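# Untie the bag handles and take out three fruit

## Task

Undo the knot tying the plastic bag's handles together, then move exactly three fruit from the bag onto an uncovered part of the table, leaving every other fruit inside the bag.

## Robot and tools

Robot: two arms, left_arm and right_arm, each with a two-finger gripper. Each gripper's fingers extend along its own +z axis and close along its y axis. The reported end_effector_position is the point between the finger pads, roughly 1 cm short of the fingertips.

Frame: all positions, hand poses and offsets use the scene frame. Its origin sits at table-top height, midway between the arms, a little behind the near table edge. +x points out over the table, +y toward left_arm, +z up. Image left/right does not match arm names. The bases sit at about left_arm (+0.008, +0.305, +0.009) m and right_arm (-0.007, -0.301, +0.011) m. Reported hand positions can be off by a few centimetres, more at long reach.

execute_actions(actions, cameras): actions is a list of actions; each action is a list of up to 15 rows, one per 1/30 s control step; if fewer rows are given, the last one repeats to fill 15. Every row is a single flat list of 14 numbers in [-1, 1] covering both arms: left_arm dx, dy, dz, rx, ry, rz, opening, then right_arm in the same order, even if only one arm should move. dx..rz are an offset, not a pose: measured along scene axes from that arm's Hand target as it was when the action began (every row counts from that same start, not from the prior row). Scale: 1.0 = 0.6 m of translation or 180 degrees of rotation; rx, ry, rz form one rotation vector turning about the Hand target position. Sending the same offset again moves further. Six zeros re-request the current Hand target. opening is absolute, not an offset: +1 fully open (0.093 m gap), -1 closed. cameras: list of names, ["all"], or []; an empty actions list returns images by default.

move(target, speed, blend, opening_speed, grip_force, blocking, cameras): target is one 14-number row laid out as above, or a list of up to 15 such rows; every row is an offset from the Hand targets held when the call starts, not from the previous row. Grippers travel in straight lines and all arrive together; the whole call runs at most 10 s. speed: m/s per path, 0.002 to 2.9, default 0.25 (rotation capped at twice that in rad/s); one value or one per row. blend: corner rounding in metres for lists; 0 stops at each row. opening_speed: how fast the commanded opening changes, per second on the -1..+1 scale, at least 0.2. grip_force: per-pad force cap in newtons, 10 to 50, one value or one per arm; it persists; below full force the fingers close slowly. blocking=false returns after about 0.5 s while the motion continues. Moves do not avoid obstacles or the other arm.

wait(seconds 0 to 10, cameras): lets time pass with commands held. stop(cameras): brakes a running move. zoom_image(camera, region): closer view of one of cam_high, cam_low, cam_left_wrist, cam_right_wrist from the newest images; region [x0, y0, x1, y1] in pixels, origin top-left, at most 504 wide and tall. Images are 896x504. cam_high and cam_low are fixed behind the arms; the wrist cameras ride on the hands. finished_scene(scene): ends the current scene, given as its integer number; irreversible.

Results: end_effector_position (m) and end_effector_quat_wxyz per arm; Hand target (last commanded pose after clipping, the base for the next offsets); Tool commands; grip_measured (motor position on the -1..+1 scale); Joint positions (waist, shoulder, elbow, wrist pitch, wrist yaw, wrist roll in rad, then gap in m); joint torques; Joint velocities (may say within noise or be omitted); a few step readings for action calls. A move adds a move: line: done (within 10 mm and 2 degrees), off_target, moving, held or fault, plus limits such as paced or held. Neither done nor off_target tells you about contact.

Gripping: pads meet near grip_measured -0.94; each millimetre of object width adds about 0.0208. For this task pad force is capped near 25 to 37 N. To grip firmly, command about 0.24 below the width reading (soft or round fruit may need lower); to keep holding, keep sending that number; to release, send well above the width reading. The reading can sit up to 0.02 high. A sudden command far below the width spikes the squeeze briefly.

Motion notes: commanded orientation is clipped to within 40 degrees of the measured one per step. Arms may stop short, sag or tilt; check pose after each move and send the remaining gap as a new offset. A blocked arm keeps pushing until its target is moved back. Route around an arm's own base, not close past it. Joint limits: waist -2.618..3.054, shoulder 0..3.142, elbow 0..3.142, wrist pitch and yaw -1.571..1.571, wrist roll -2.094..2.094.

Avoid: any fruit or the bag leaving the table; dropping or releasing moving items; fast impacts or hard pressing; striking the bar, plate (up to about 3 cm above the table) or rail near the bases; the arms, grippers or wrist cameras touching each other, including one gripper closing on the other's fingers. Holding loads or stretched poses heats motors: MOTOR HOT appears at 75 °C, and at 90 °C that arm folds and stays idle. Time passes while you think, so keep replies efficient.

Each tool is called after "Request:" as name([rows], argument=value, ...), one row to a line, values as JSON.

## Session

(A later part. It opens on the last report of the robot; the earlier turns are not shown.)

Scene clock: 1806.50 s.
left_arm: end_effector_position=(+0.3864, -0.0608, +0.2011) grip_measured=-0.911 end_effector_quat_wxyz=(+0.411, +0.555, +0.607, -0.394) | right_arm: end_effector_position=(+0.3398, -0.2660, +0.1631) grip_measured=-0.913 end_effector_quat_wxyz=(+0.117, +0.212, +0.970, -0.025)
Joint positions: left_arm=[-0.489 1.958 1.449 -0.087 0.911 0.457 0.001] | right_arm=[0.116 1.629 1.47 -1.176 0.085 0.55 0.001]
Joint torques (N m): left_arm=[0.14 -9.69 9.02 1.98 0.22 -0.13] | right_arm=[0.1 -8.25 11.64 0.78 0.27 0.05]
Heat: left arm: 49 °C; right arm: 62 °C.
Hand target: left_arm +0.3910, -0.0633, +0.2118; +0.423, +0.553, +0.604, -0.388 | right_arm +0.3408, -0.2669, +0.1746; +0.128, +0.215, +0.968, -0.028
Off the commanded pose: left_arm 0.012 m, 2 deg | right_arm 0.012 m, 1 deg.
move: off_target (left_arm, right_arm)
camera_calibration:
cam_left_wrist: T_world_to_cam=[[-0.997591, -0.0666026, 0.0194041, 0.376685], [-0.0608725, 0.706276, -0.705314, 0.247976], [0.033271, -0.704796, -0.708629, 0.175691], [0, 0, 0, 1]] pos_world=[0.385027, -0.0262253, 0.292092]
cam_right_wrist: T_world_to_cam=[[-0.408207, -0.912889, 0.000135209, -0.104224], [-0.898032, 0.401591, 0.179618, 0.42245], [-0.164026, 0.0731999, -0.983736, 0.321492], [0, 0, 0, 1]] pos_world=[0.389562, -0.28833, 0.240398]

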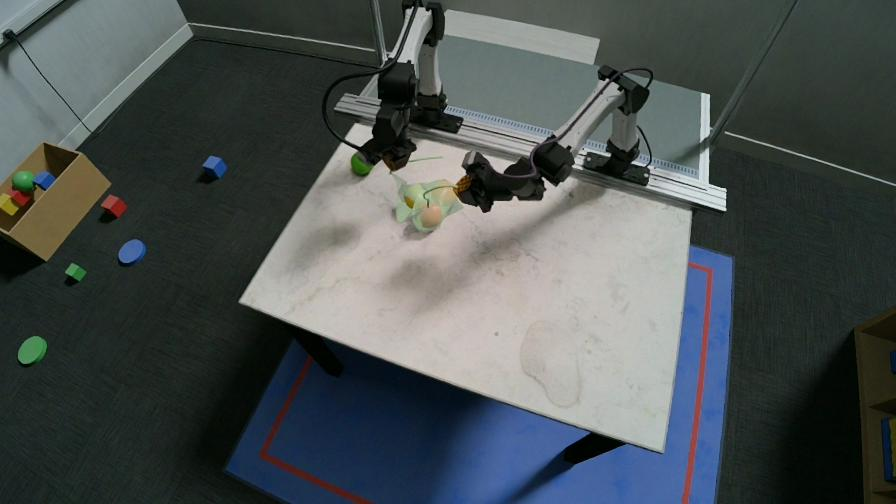

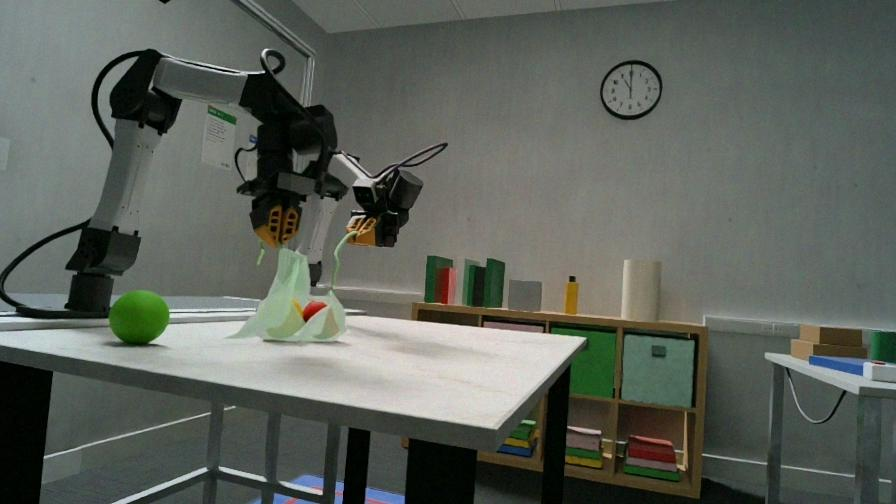

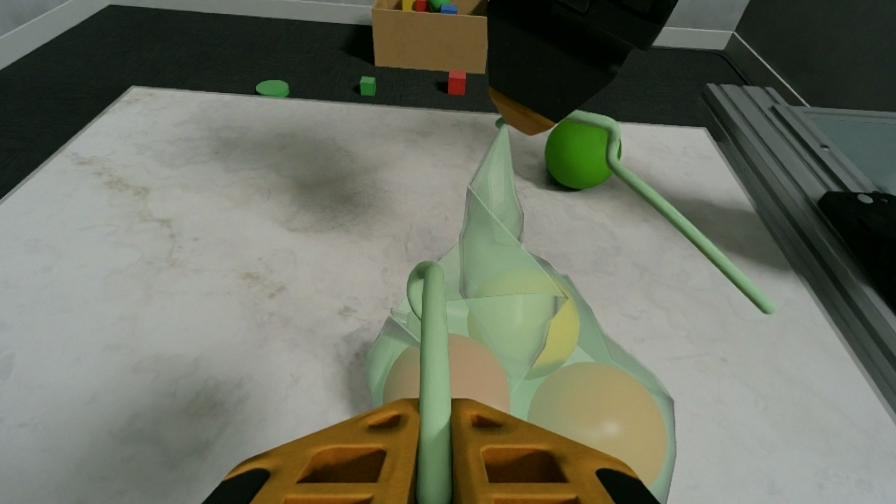

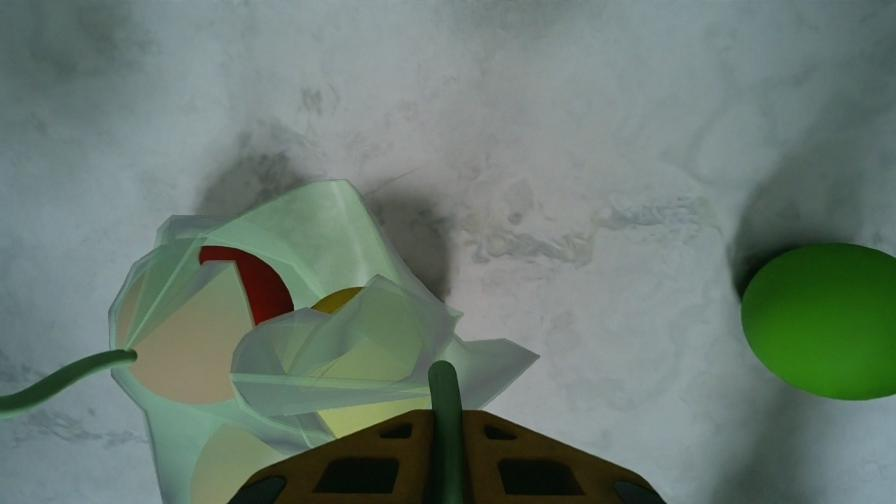

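Request:
move([
  [-0.03,0.06,0.13,0,0,0,-1,0.02,0.02,0.08,0,0,0,-1],
], speed=0.08, cameras=["all"])

Request:
zoom_image(camera="cam_low", region=[170, 170, 430, 370])

Scene clock: 1817.73 s.
left_arm: end_effector_position=(+0.3751, -0.0304, +0.2737) grip_measured=-0.911 end_effector_quat_wxyz=(+0.412, +0.549, +0.613, -0.390) | right_arm: end_effector_position=(+0.3511, -0.2540, +0.2185) grip_measured=-0.913 end_effector_quat_wxyz=(+0.127, +0.212, +0.969, -0.021)
Joint positions: left_arm=[-0.438 1.824 1.572 -0.376 0.937 0.491 0.001] | right_arm=[0.143 1.696 1.767 -1.387 0.092 0.576 0.001]
Joint torques (N m): left_arm=[0.8 -9.98 9.14 1.67 0.46 0.07] | right_arm=[0.05 -6.43 11.45 0.88 0.29 0.09]
Heat: left arm: 51 °C; right arm: 63 °C.
Hand target: left_arm +0.3730, -0.0272, +0.2899; +0.423, +0.553, +0.604, -0.388 | right_arm +0.3527, -0.2549, +0.2226; +0.128, +0.215, +0.968, -0.028
Off the commanded pose: left_arm 0.017 m, 2 deg | right_arm 0.005 m, 1 deg.
move: off_target (left_arm)
camera_calibration:
cam_left_wrist: T_world_to_cam=[[-0.996156, -0.0845767, 0.0227961, 0.364062], [-0.0761653, 0.707793, -0.702302, 0.282049], [0.0432634, -0.701338, -0.711514, 0.246116], [0, 0, 0, 1]] pos_world=[0.373497, 0.00376896, 0.364899]
cam_right_wrist: T_world_to_cam=[[-0.407764, -0.913027, -0.0105206, -0.0865454], [-0.90169, 0.400832, 0.162139, 0.422747], [-0.14382, 0.0756005, -0.986712, 0.371159], [0, 0, 0, 1]] pos_world=[0.399276, -0.276529, 0.296773]

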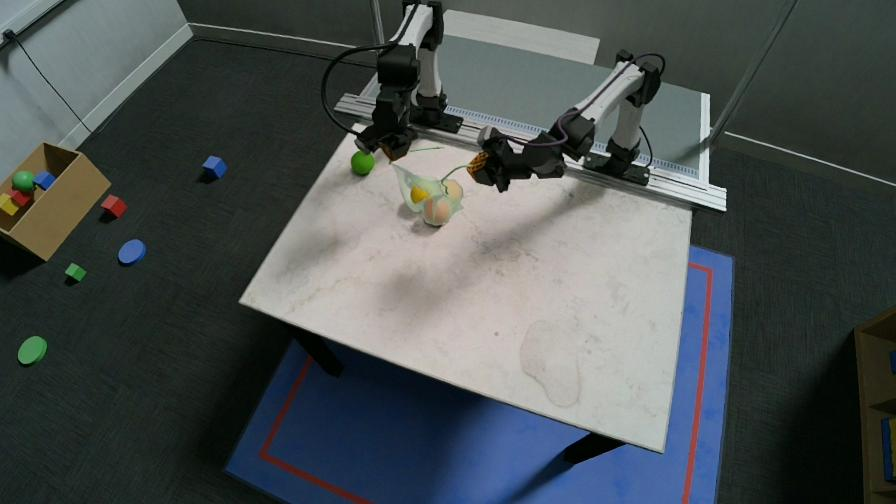

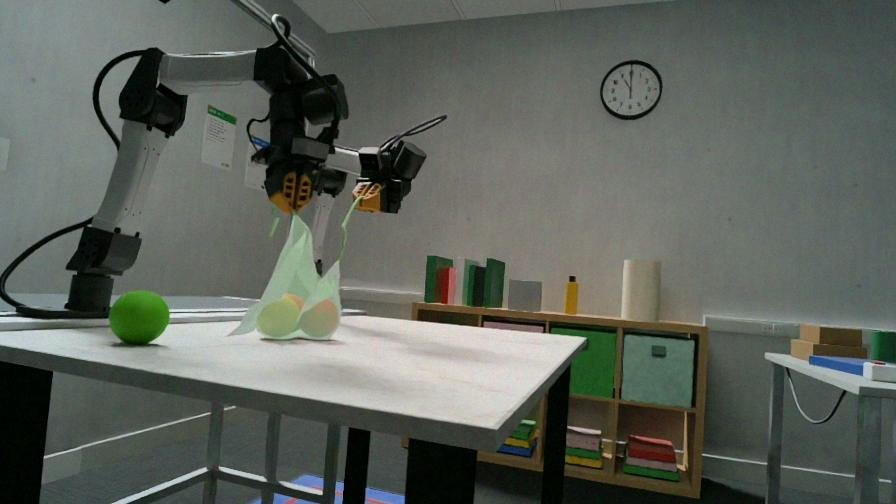

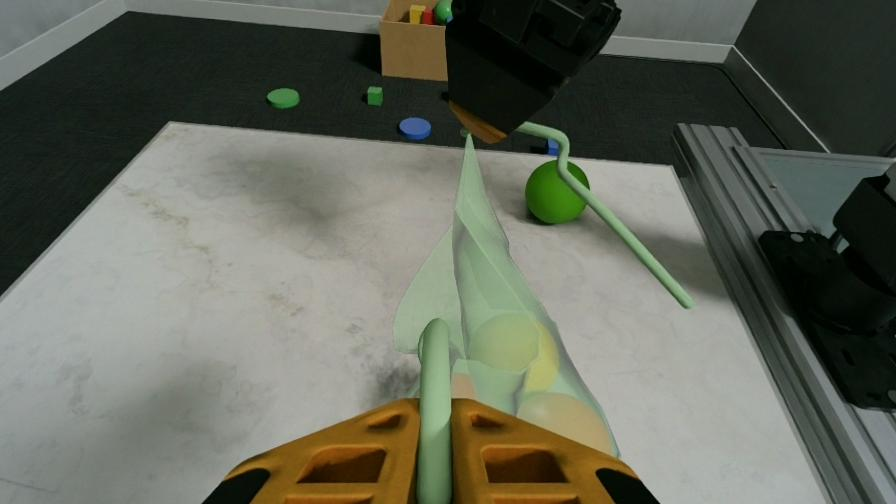

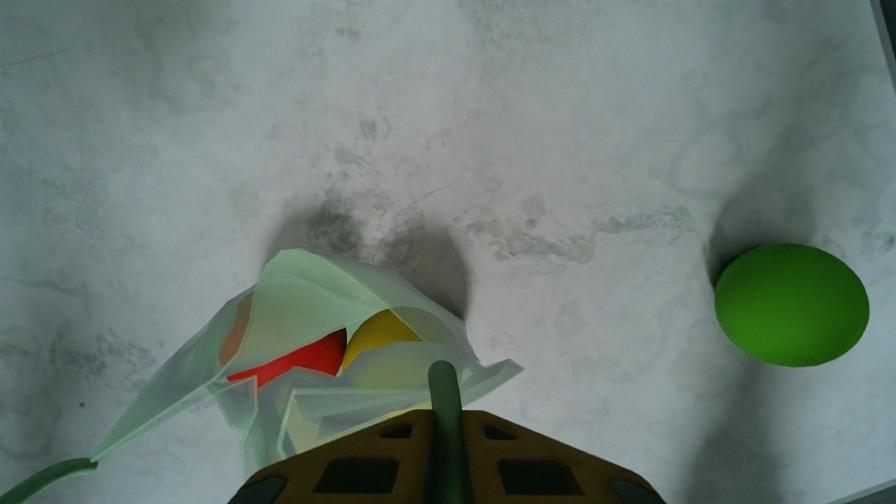

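Scaled by 1.938 from the camera's 896x504 image, which has a finer 1280x720 frame.

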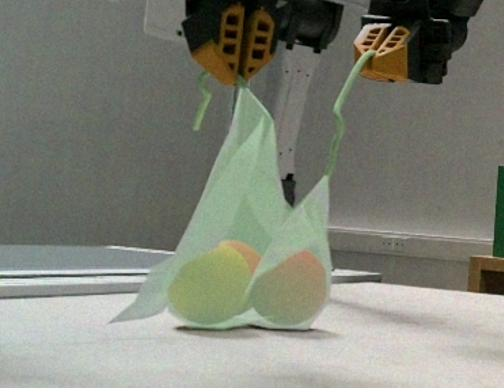

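Request:
move([
  [0,0.1,-0.183,0,0,0,-1,-0.02,-0.108,-0.138,0,0,0,-1],
  [0,0.167,-0.367,0,0,0,-1,-0.033,-0.175,-0.292,0,0,0,-1],
], speed=0.08, blend=0.02, cameras=["all"])

Request:
zoom_image(camera="cam_high", region=[340, 130, 520, 290])

Scene clock: 1833.23 s.
left_arm: end_effector_position=(+0.3754, +0.0707, +0.0777) grip_measured=-0.911 end_effector_quat_wxyz=(+0.427, +0.555, +0.602, -0.385) | right_arm: end_effector_position=(+0.3346, -0.3575, +0.0541) grip_measured=-0.913 end_effector_quat_wxyz=(+0.132, +0.214, +0.967, -0.031)
Joint positions: left_arm=[-0.191 2.004 1.008 0.124 1.121 0.821 0.001] | right_arm=[-0.162 1.663 1.041 -0.669 0.033 0.284 0.001]
Joint torques (N m): left_arm=[0.69 -7.01 4.83 1.57 0.61 0.07] | right_arm=[-0.88 -6.12 7.09 1.37 -0.01 -0.08]
Heat: left arm: 53 °C; right arm: 63 °C.
Hand target: left_arm +0.3731, +0.0729, +0.0696; +0.423, +0.553, +0.604, -0.388 | right_arm +0.3329, -0.3599, +0.0473; +0.128, +0.215, +0.968, -0.028
Off the commanded pose: left_arm 0.009 m, 1 deg | right_arm 0.007 m, 1 deg.
move: done
camera_calibration:
cam_left_wrist: T_world_to_cam=[[-0.996573, -0.0816559, -0.0131804, 0.38014], [-0.0478211, 0.698834, -0.713684, 0.0636718], [0.0674874, -0.710608, -0.700344, 0.168236], [0, 0, 0, 1]] pos_world=[0.370529, 0.106094, 0.168275]
cam_right_wrist: T_world_to_cam=[[-0.4139, -0.910307, 0.00528382, -0.187325], [-0.900041, 0.410088, 0.147496, 0.479566], [-0.136433, 0.0562928, -0.989049, 0.205148], [0, 0, 0, 1]] pos_world=[0.382084, -0.378735, 0.133157]

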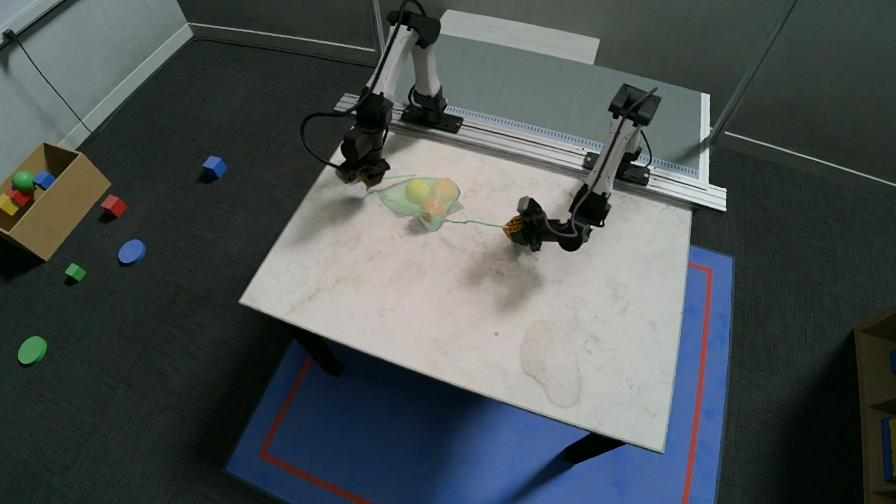

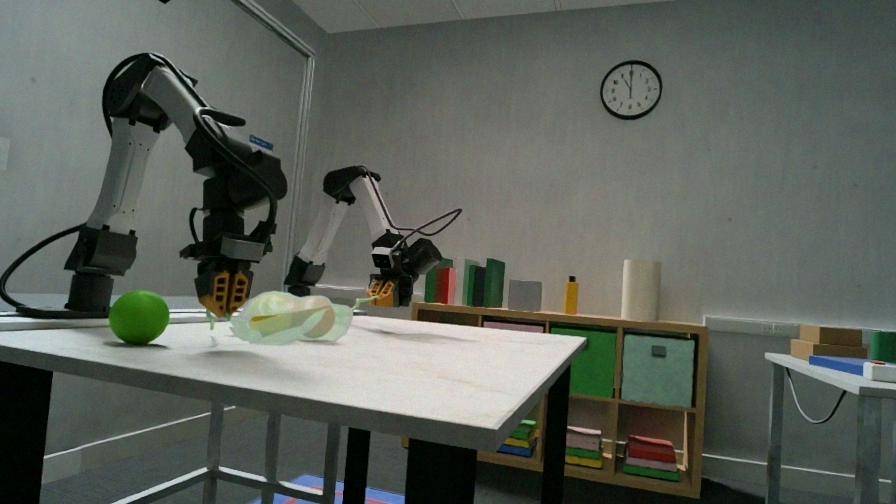

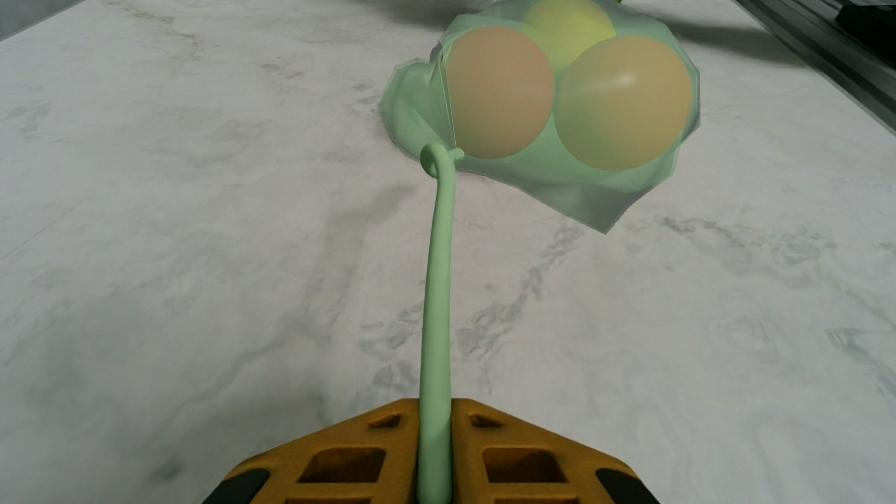

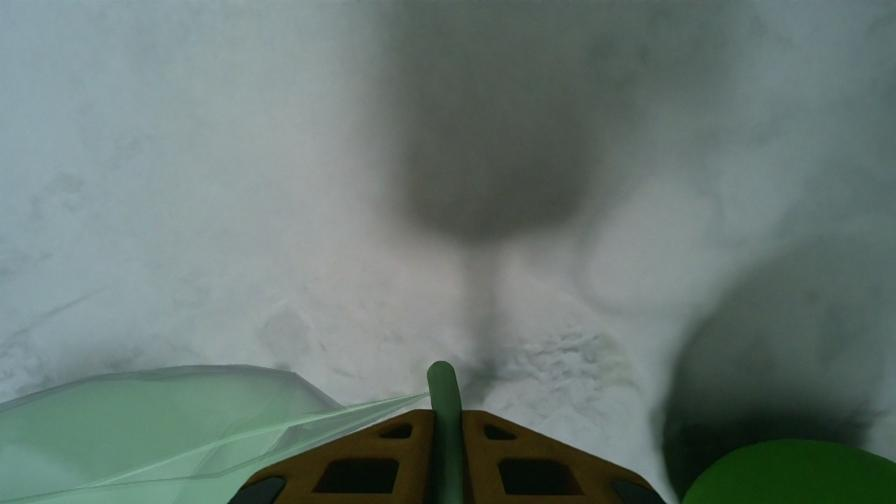

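Scaled by 2.800 from the camera's 896x504 image, which has a finer 1280x720 frame.

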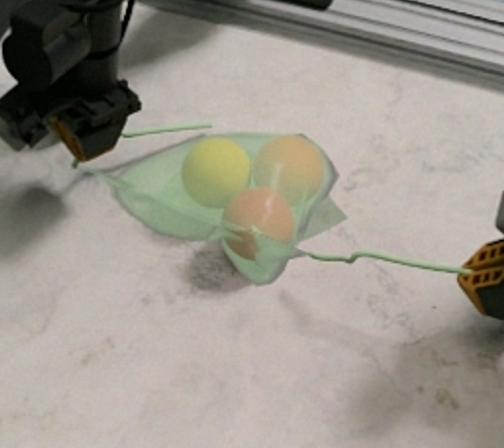

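Request:
move([
  [-0.06,-0.088,0.25,0,0,0,-1,-0.04,0.125,0.22,0,0,0,-1],
  [-0.122,-0.088,0.134,0,0,0,-1,-0.08,0.125,0.121,0,0,0,-1],
], speed=0.08, blend=0.02, cameras=["all"])

Request:
zoom_image(camera="cam_high", region=[340, 130, 520, 290])

Scene clock: 1856.97 s.
left_arm: end_effector_position=(+0.3017, +0.0193, +0.1484) grip_measured=-0.911 end_effector_quat_wxyz=(+0.420, +0.556, +0.601, -0.393) | right_arm: end_effector_position=(+0.2853, -0.2837, +0.1156) grip_measured=-0.913 end_effector_quat_wxyz=(+0.112, +0.213, +0.970, -0.026)
Joint positions: left_arm=[-0.399 1.647 0.831 0.174 0.985 0.543 0.001] | right_arm=[0.08 1.433 1.088 -0.998 0.076 0.516 0.001]
Joint torques (N m): left_arm=[-0.06 -7.82 5.39 1.87 0.26 -0.14] | right_arm=[0.08 -8.25 7.12 1.2 0.26 0.07]
Heat: left arm: 53 °C; right arm: 63 °C.
Hand target: left_arm +0.2999, +0.0202, +0.1500; +0.423, +0.553, +0.604, -0.388 | right_arm +0.2850, -0.2849, +0.1199; +0.128, +0.215, +0.968, -0.028
Off the commanded pose: left_arm 0.003 m, 1 deg | right_arm 0.005 m, 2 deg.
move: done
camera_calibration:
cam_left_wrist: T_world_to_cam=[[-0.997741, -0.0671565, 0.0018508, 0.301265], [-0.0482907, 0.697756, -0.714706, 0.146841], [0.0467057, -0.71318, -0.699423, 0.192414], [0, 0, 0, 1]] pos_world=[0.298689, 0.0549985, 0.238969]
cam_right_wrist: T_world_to_cam=[[-0.410021, -0.912064, 0.00469344, -0.142495], [-0.895182, 0.403407, 0.189505, 0.387723], [-0.174734, 0.0734993, -0.981869, 0.270115], [0, 0, 0, 1]] pos_world=[0.335855, -0.306227, 0.192411]

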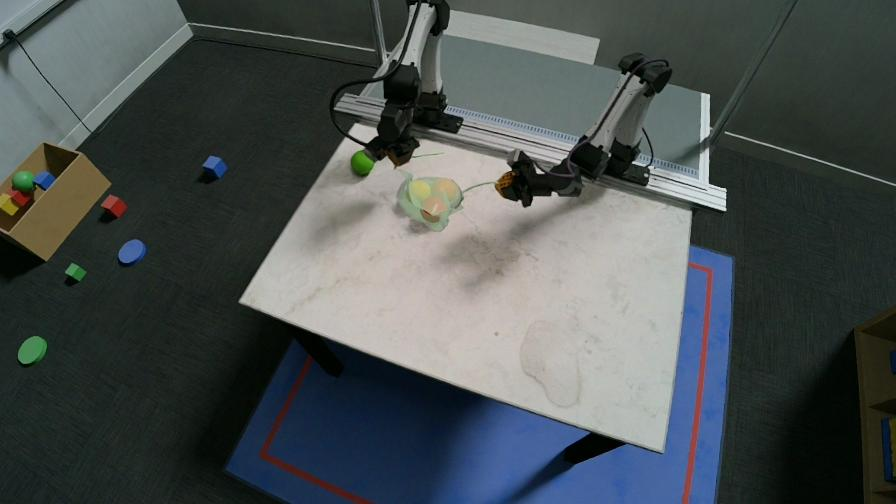

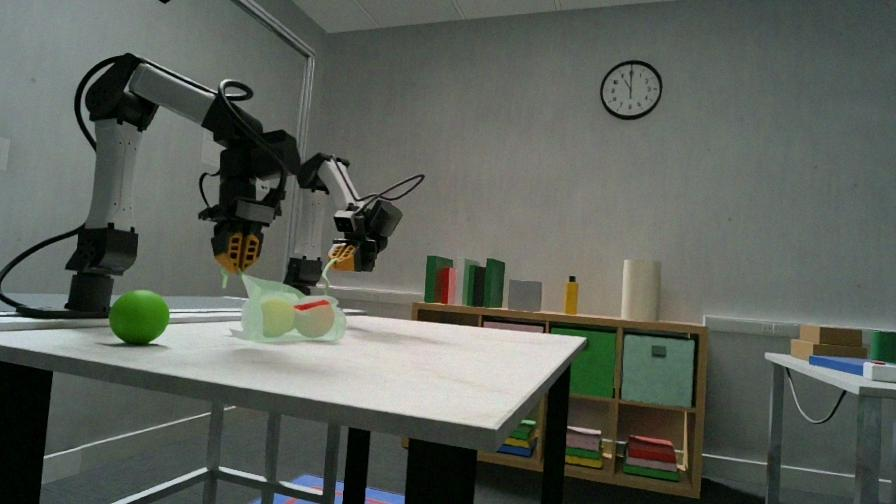

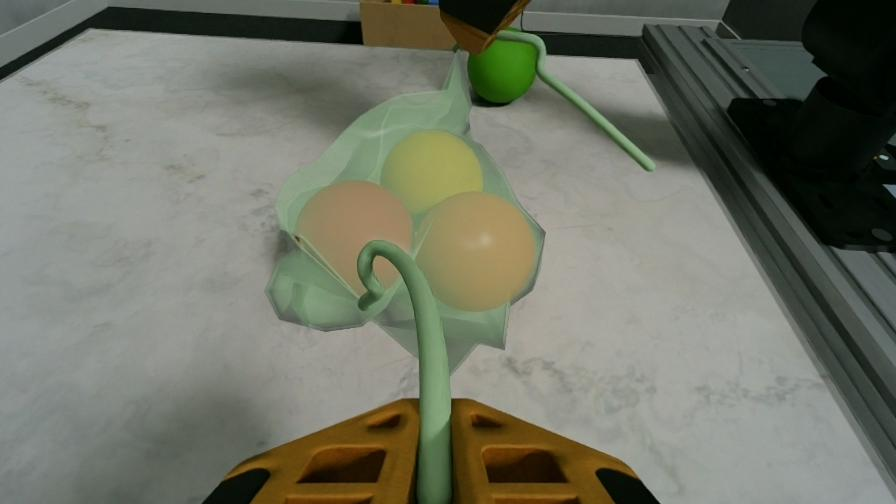

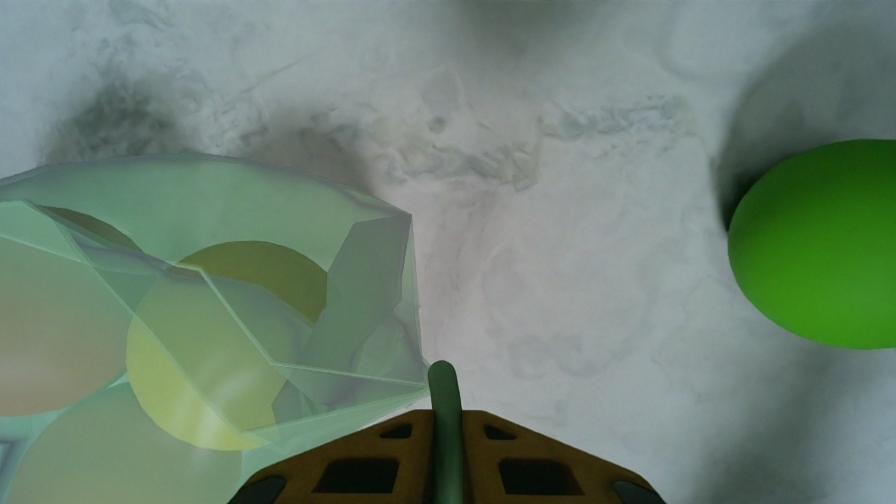

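Scaled by 2.800 from the camera's 896x504 image, which has a finer 1280x720 frame.

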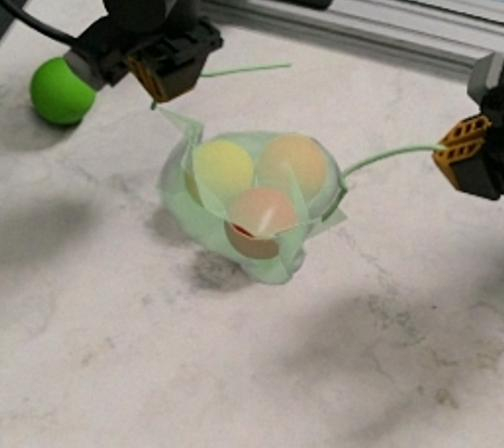

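Request:
move([
  [-0.04,-0.01,0.08,0,0,0,-1,-0.03,0.02,0.08,0,0,0,-1],
  [-0.12,-0.02,0.06,0,0,0,-1,-0.09,0.03,0.06,0,0,0,-1],
  [-0.12,-0.02,-0.05,0,0,0,-1,-0.09,0.03,-0.04,0,0,0,-1],
], speed=0.08, blend=0.01, cameras=["cam_high","cam_low","cam_left_wrist","cam_right_wrist"])

Request:
zoom_image(camera="cam_high", region=[340, 130, 520, 290])

Scene clock: 1878.80 s.
left_arm: end_effector_position=(+0.2292, +0.0070, +0.1287) grip_measured=-0.911 end_effector_quat_wxyz=(+0.432, +0.558, +0.593, -0.389) | right_arm: end_effector_position=(+0.2316, -0.2654, +0.0985) grip_measured=-0.913 end_effector_quat_wxyz=(+0.123, +0.213, +0.969, -0.023)
Joint positions: left_arm=[-0.563 1.486 0.519 0.469 0.845 0.399 0.001] | right_arm=[0.201 1.221 0.854 -0.962 0.107 0.635 0.001]
Joint torques (N m): left_arm=[-0.13 -4.01 5.22 2.07 0.17 -0.12] | right_arm=[0.24 -3.86 7.24 1.25 0.31 0.08]
Heat: left arm: 52 °C; right arm: 61 °C.
Hand target: left_arm +0.2278, +0.0081, +0.1201; +0.423, +0.553, +0.604, -0.388 | right_arm +0.2310, -0.2669, +0.0960; +0.128, +0.215, +0.968, -0.028
Off the commanded pose: left_arm 0.009 m, 2 deg | right_arm 0.003 m, 1 deg.
move: done
camera_calibration:
cam_left_wrist: T_world_to_cam=[[-0.997391, -0.0679262, -0.0244236, 0.23137], [-0.0291274, 0.688311, -0.72483, 0.134901], [0.0660461, -0.722228, -0.688494, 0.167484], [0, 0, 0, 1]] pos_world=[0.223634, 0.0438241, 0.218743]
cam_right_wrist: T_world_to_cam=[[-0.409797, -0.912155, -0.00635983, -0.146747], [-0.899672, 0.403019, 0.167826, 0.338599], [-0.15052, 0.0744962, -0.985796, 0.237717], [0, 0, 0, 1]] pos_world=[0.280272, -0.288027, 0.176581]

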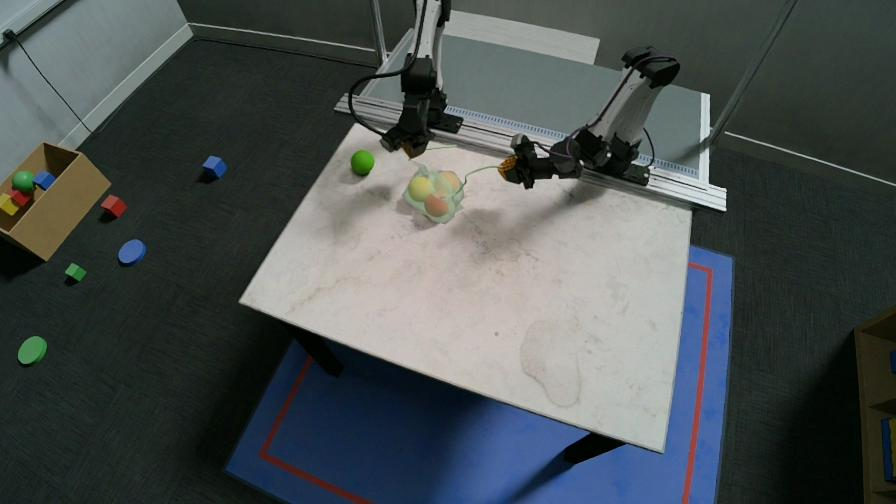

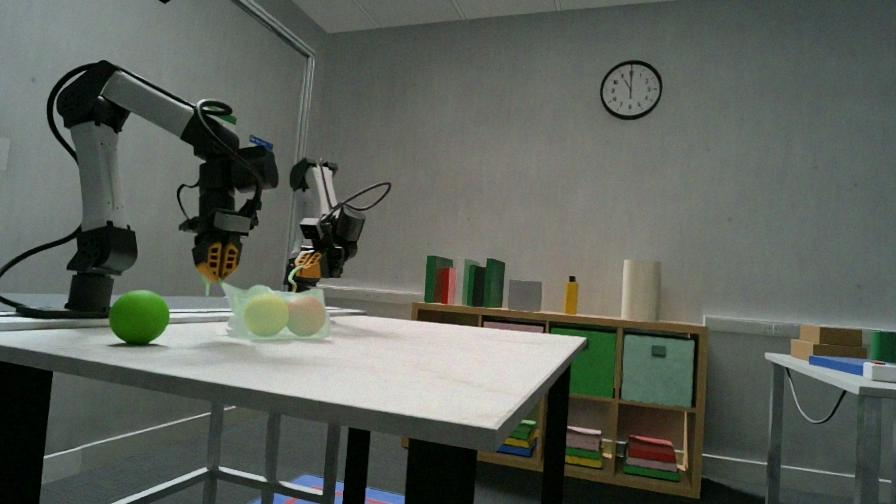

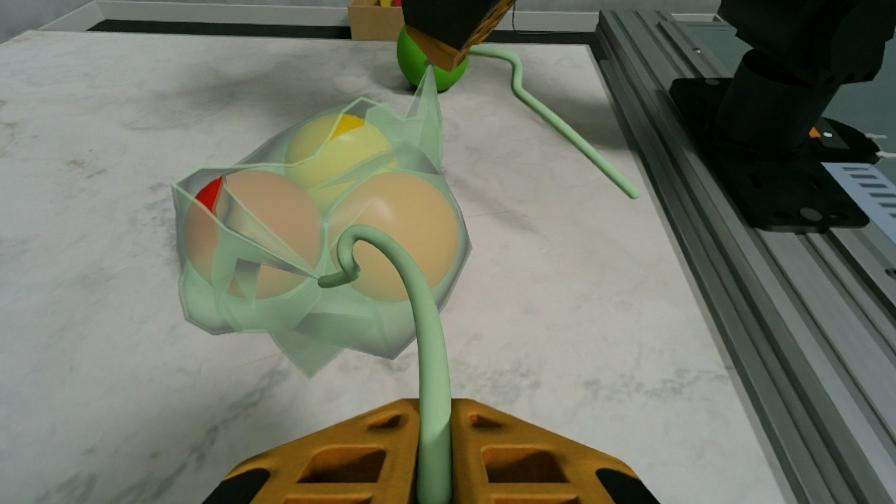

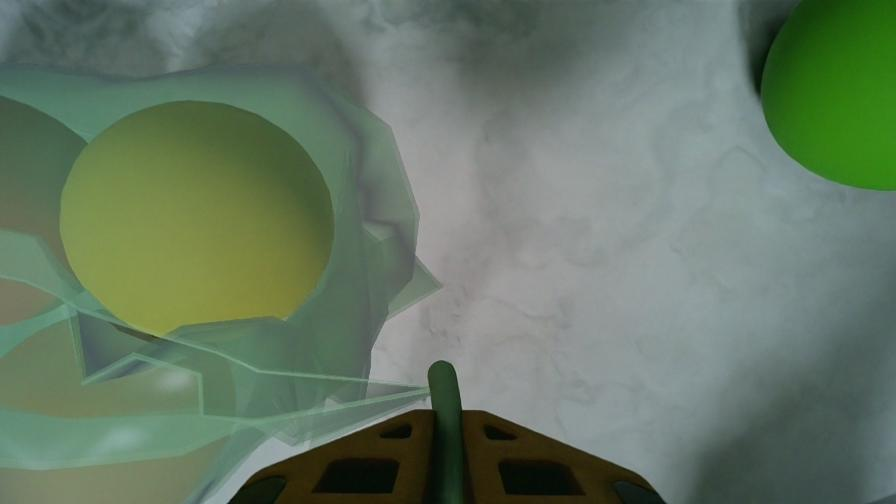

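Scaled by 2.800 from the camera's 896x504 image, which has a finer 1280x720 frame.

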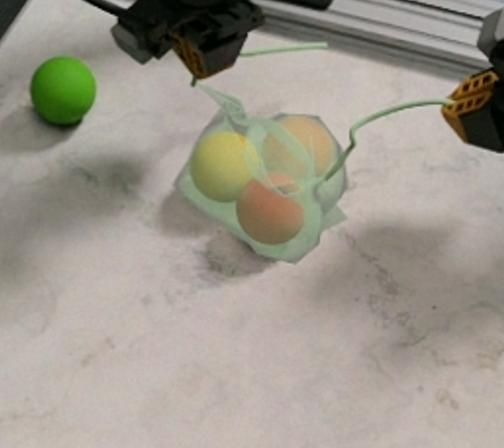

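Request:
move([
  [0.02,0.06,-0.1,0,0,0,-1,0.01,-0.06,-0.07,0,0,0,-1],
  [0.02,0.06,-0.1,0,0,0,-0.3,0.01,-0.06,-0.07,0,0,0,-0.3],
  [0.02,0.08,0.1,0,0,0,-0.3,0.01,-0.06,0.2,0,0,0,-0.3],
], speed=0.08, opening_speed=0.5, cameras=["cam_high","cam_low","cam_left_wrist","cam_right_wrist"])

Request:
zoom_image(camera="cam_high", region=[340, 130, 520, 290])

Scene clock: 1896.00 s.
left_arm: end_effector_position=(+0.2378, +0.0558, +0.1709) grip_measured=-0.302 end_effector_quat_wxyz=(+0.416, +0.550, +0.610, -0.390) | right_arm: end_effector_position=(+0.2364, -0.3024, +0.2103) grip_measured=-0.301 end_effector_quat_wxyz=(+0.129, +0.215, +0.968, -0.031)
Joint positions: left_arm=[-0.373 1.294 0.638 -0.017 0.99 0.559 0.031] | right_arm=[0.005 1.239 1.304 -1.371 0.078 0.446 0.031]
Joint torques (N m): left_arm=[0.75 -4.86 8.72 1.63 0.49 0.06] | right_arm=[-0.81 -2.71 11.38 0.91 0.01 -0.13]
Heat: left arm: 49 °C; right arm: 62 °C.
Hand target: left_arm +0.2399, +0.0562, +0.1801; +0.423, +0.553, +0.604, -0.388 | right_arm +0.2370, -0.3029, +0.2159; +0.128, +0.215, +0.968, -0.028
Off the commanded pose: left_arm 0.009 m, 1 deg | right_arm 0.006 m, 0 deg.
move: done
camera_calibration:
cam_left_wrist: T_world_to_cam=[[-0.996392, -0.0836143, 0.0145423, 0.238287], [-0.0693818, 0.703834, -0.706968, 0.137865], [0.0488772, -0.705426, -0.707096, 0.237573], [0, 0, 0, 1]] pos_world=[0.235381, 0.0904803, 0.261988]
cam_right_wrist: T_world_to_cam=[[-0.415253, -0.909675, 0.00746705, -0.178652], [-0.898424, 0.411378, 0.153633, 0.344301], [-0.142828, 0.057088, -0.9881, 0.34473], [0, 0, 0, 1]] pos_world=[0.28438, -0.323833, 0.289065]

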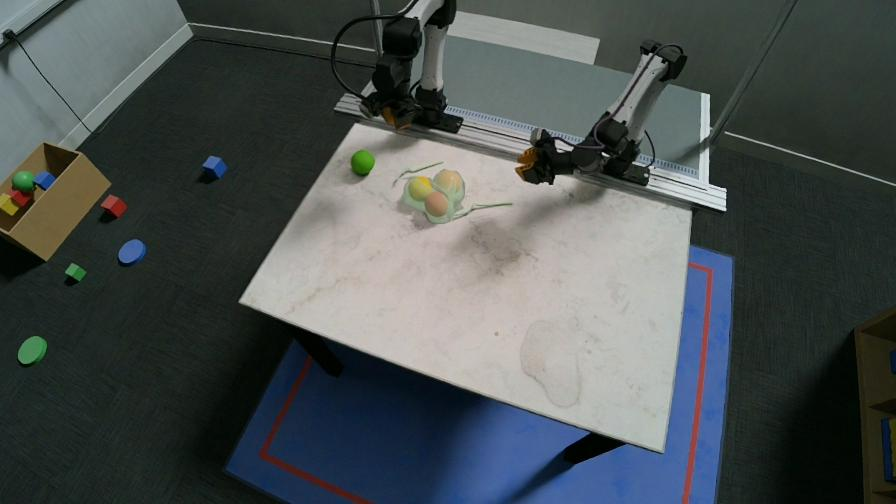

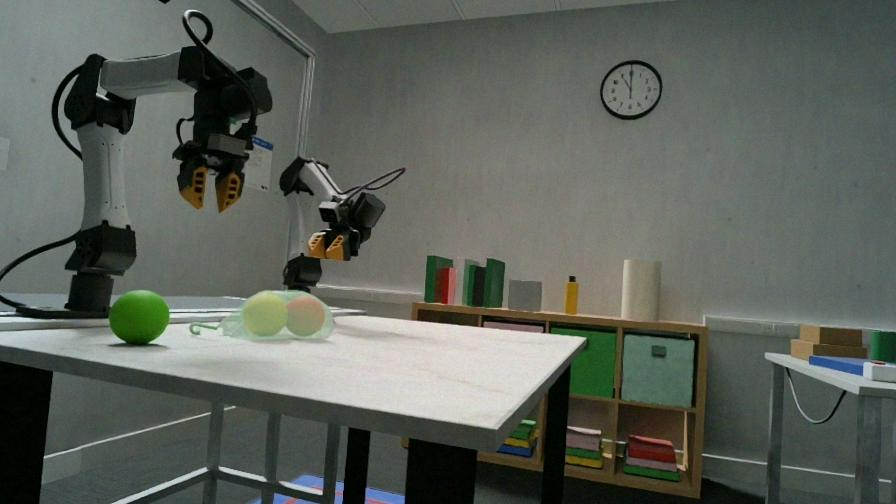

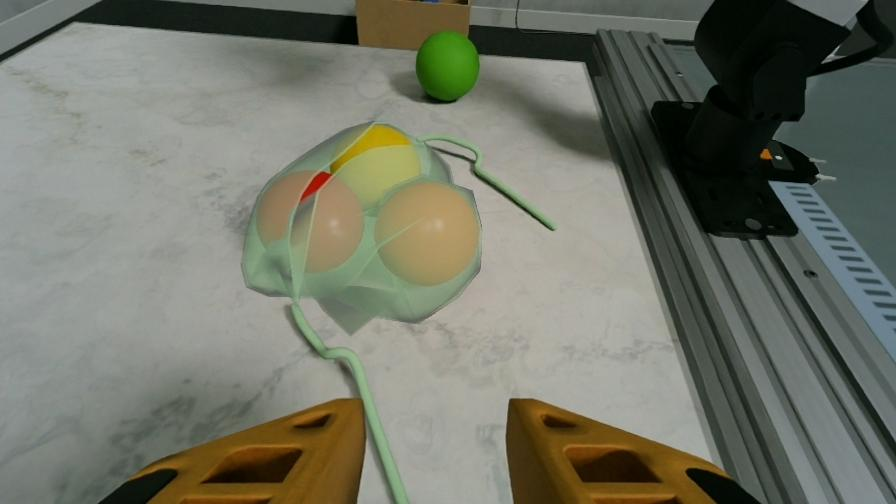

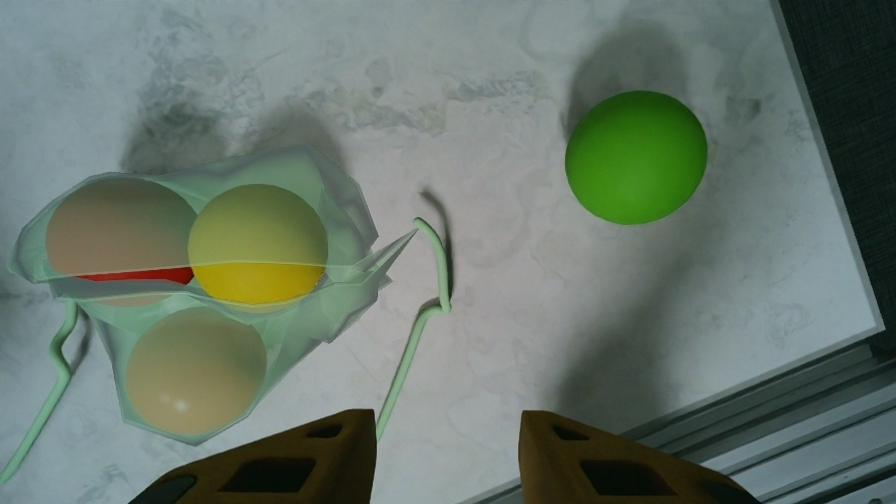

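Scaled by 2.800 from the camera's 896x504 image, which has a finer 1280x720 frame.

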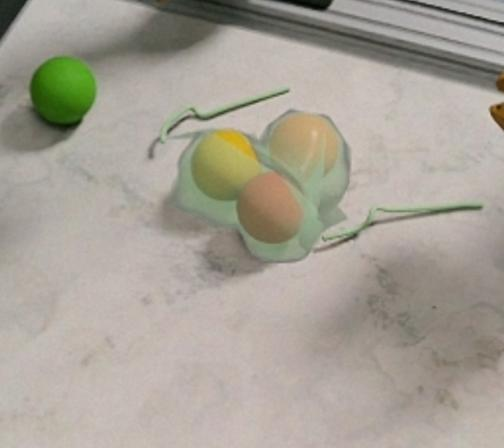

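Request:
zoom_image(camera="cam_right_wrist", region=[0, 140, 460, 460])

Request:
zoom_image(camera="cam_left_wrist", region=[220, 100, 580, 350])

Scaled by 1.096 from the camera's 896x504 image, which has a finer 1280x720 frame.

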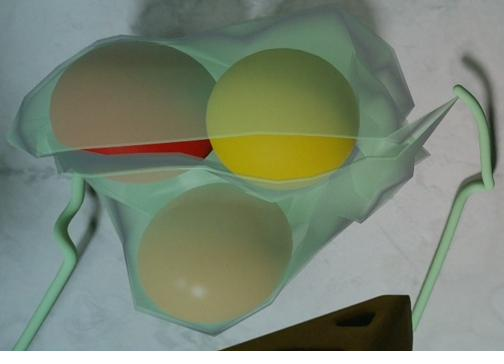

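Scaled by 1.400 from the camera's 896x504 image, which has a finer 1280x720 frame.

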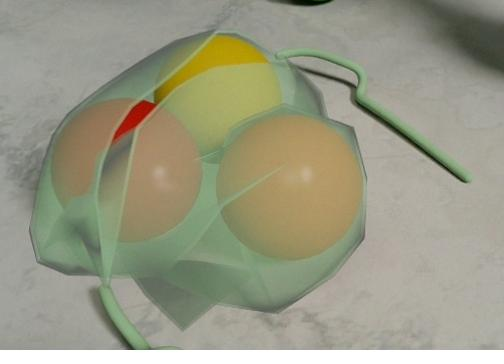

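Request:
move([
  [0,0.08,0.05,0,0,0,-0.3,0.088,0.15,-0.11,-0.0271,0.0575,0.5541,-0.85],
], speed=0.3, cameras=["cam_right_wrist","cam_low"])

Request:
zoom_image(camera="cam_right_wrist", region=[250, 150, 650, 450])

Scene clock: 1944.30 s.
left_arm: end_effector_position=(+0.2385, +0.1032, +0.2005) grip_measured=-0.302 end_effector_quat_wxyz=(+0.415, +0.550, +0.610, -0.392) | right_arm: end_effector_position=(+0.2847, -0.2170, +0.1453) grip_measured=-0.849 end_effector_quat_wxyz=(+0.028, -0.603, +0.797, +0.023)
Joint positions: left_arm=[-0.172 1.24 0.78 -0.479 1.134 0.857 0.031] | right_arm=[0.199 1.609 1.405 -1.302 -0.103 -1.086 0.004]
Joint torques (N m): left_arm=[0.81 -4.52 8.8 1.25 0.64 0.05] | right_arm=[-0.02 -5.67 11.41 0.55 -0.19 -0.12]
Heat: left arm: 45 °C; right arm: 69 °C.
Hand target: left_arm +0.2399, +0.1041, +0.2100; +0.423, +0.553, +0.604, -0.388 | right_arm +0.2899, -0.2129, +0.1499; +0.035, -0.608, +0.793, +0.026
Off the commanded pose: left_arm 0.010 m, 1 deg | right_arm 0.008 m, 1 deg.
move: done
camera_calibration:
cam_right_wrist: T_world_to_cam=[[0.96507, -0.261965, -0.00374157, -0.331229], [-0.245045, -0.907605, 0.340892, -0.136865], [-0.0926976, -0.328067, -0.940095, 0.177751], [0, 0, 0, 1]] pos_world=[0.302598, -0.152676, 0.21252]
Images, in order (width x height): cam_low 896x504, cam_right_wrist 896x504.

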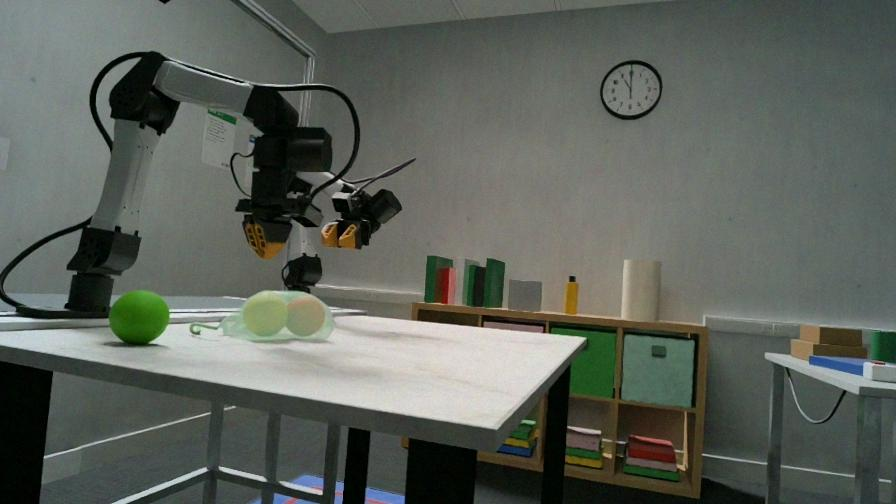

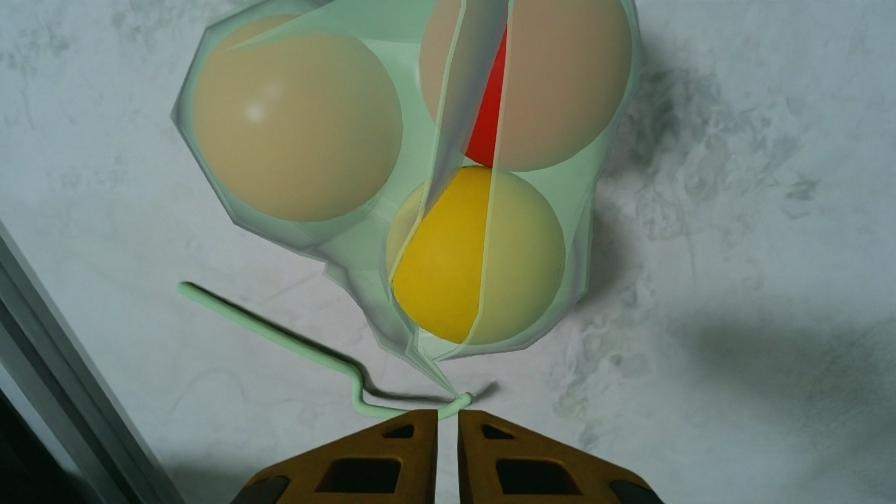

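Scaled by 1.260 from the camera's 896x504 image, which has a finer 1280x720 frame.

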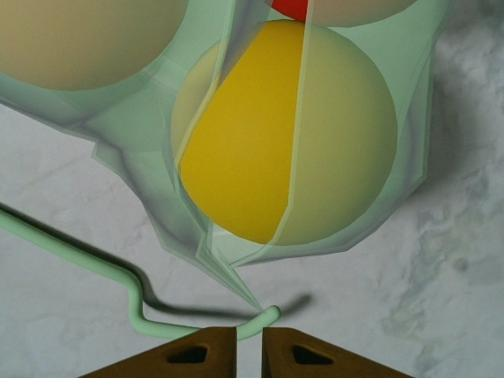

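Request:
move([
  [0,0,0,0,0,0,-0.3,0.035,0.055,-0.02,0,0,0,-1],
  [0,0,0,0,0,0,-0.3,0.035,0.055,-0.1,0,0,0,-1],
], speed=0.12, blend=[0.01,0], cameras=["cam_right_wrist"])

Request:
zoom_image(camera="cam_right_wrist", region=[250, 200, 650, 500])

Scene clock: 2035.17 s.
left_arm: end_effector_position=(+0.2384, +0.1031, +0.2005) grip_measured=-0.302 end_effector_quat_wxyz=(+0.415, +0.550, +0.610, -0.392) | right_arm: end_effector_position=(+0.3121, -0.1814, +0.0958) grip_measured=-0.987 end_effector_quat_wxyz=(+0.038, -0.610, +0.791, +0.023)
Joint positions: left_arm=[-0.172 1.24 0.78 -0.479 1.134 0.858 0.031] | right_arm=[0.291 1.739 1.359 -1.097 -0.103 -1.009 0]
Joint torques (N m): left_arm=[0.76 -4.49 8.81 1.24 0.64 0.07] | right_arm=[0.1 -7.06 7.05 0.83 -0.13 0.07]
Heat: left arm: 47 °C; right arm: 71 °C.
Hand target: left_arm +0.2399, +0.1041, +0.2101; +0.423, +0.553, +0.604, -0.388 | right_arm +0.3109, -0.1799, +0.0899; +0.035, -0.608, +0.793, +0.026
Off the commanded pose: left_arm 0.010 m, 1 deg | right_arm 0.006 m, 1 deg.
move: done
camera_calibration:
cam_right_wrist: T_world_to_cam=[[0.969068, -0.246531, 0.0113551, -0.348369], [-0.236715, -0.915498, 0.325315, -0.0835584], [-0.0698046, -0.31794, -0.945538, 0.14062], [0, 0, 0, 1]] pos_world=[0.327629, -0.117673, 0.1641]
Images, in order (width x height): cam_right_wrist 896x504.

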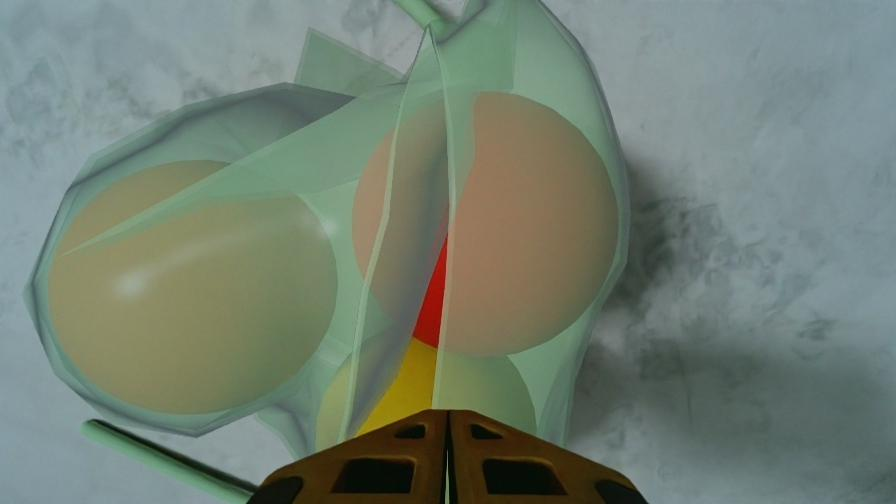

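Scaled by 1.260 from the camera's 896x504 image, which has a finer 1280x720 frame.

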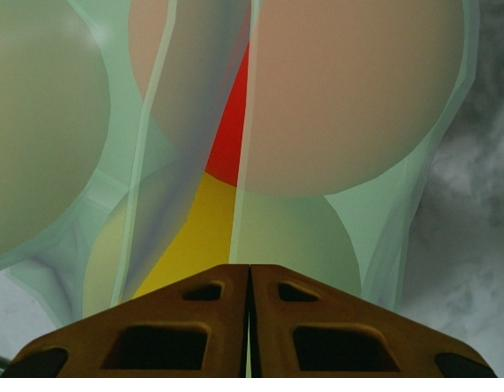

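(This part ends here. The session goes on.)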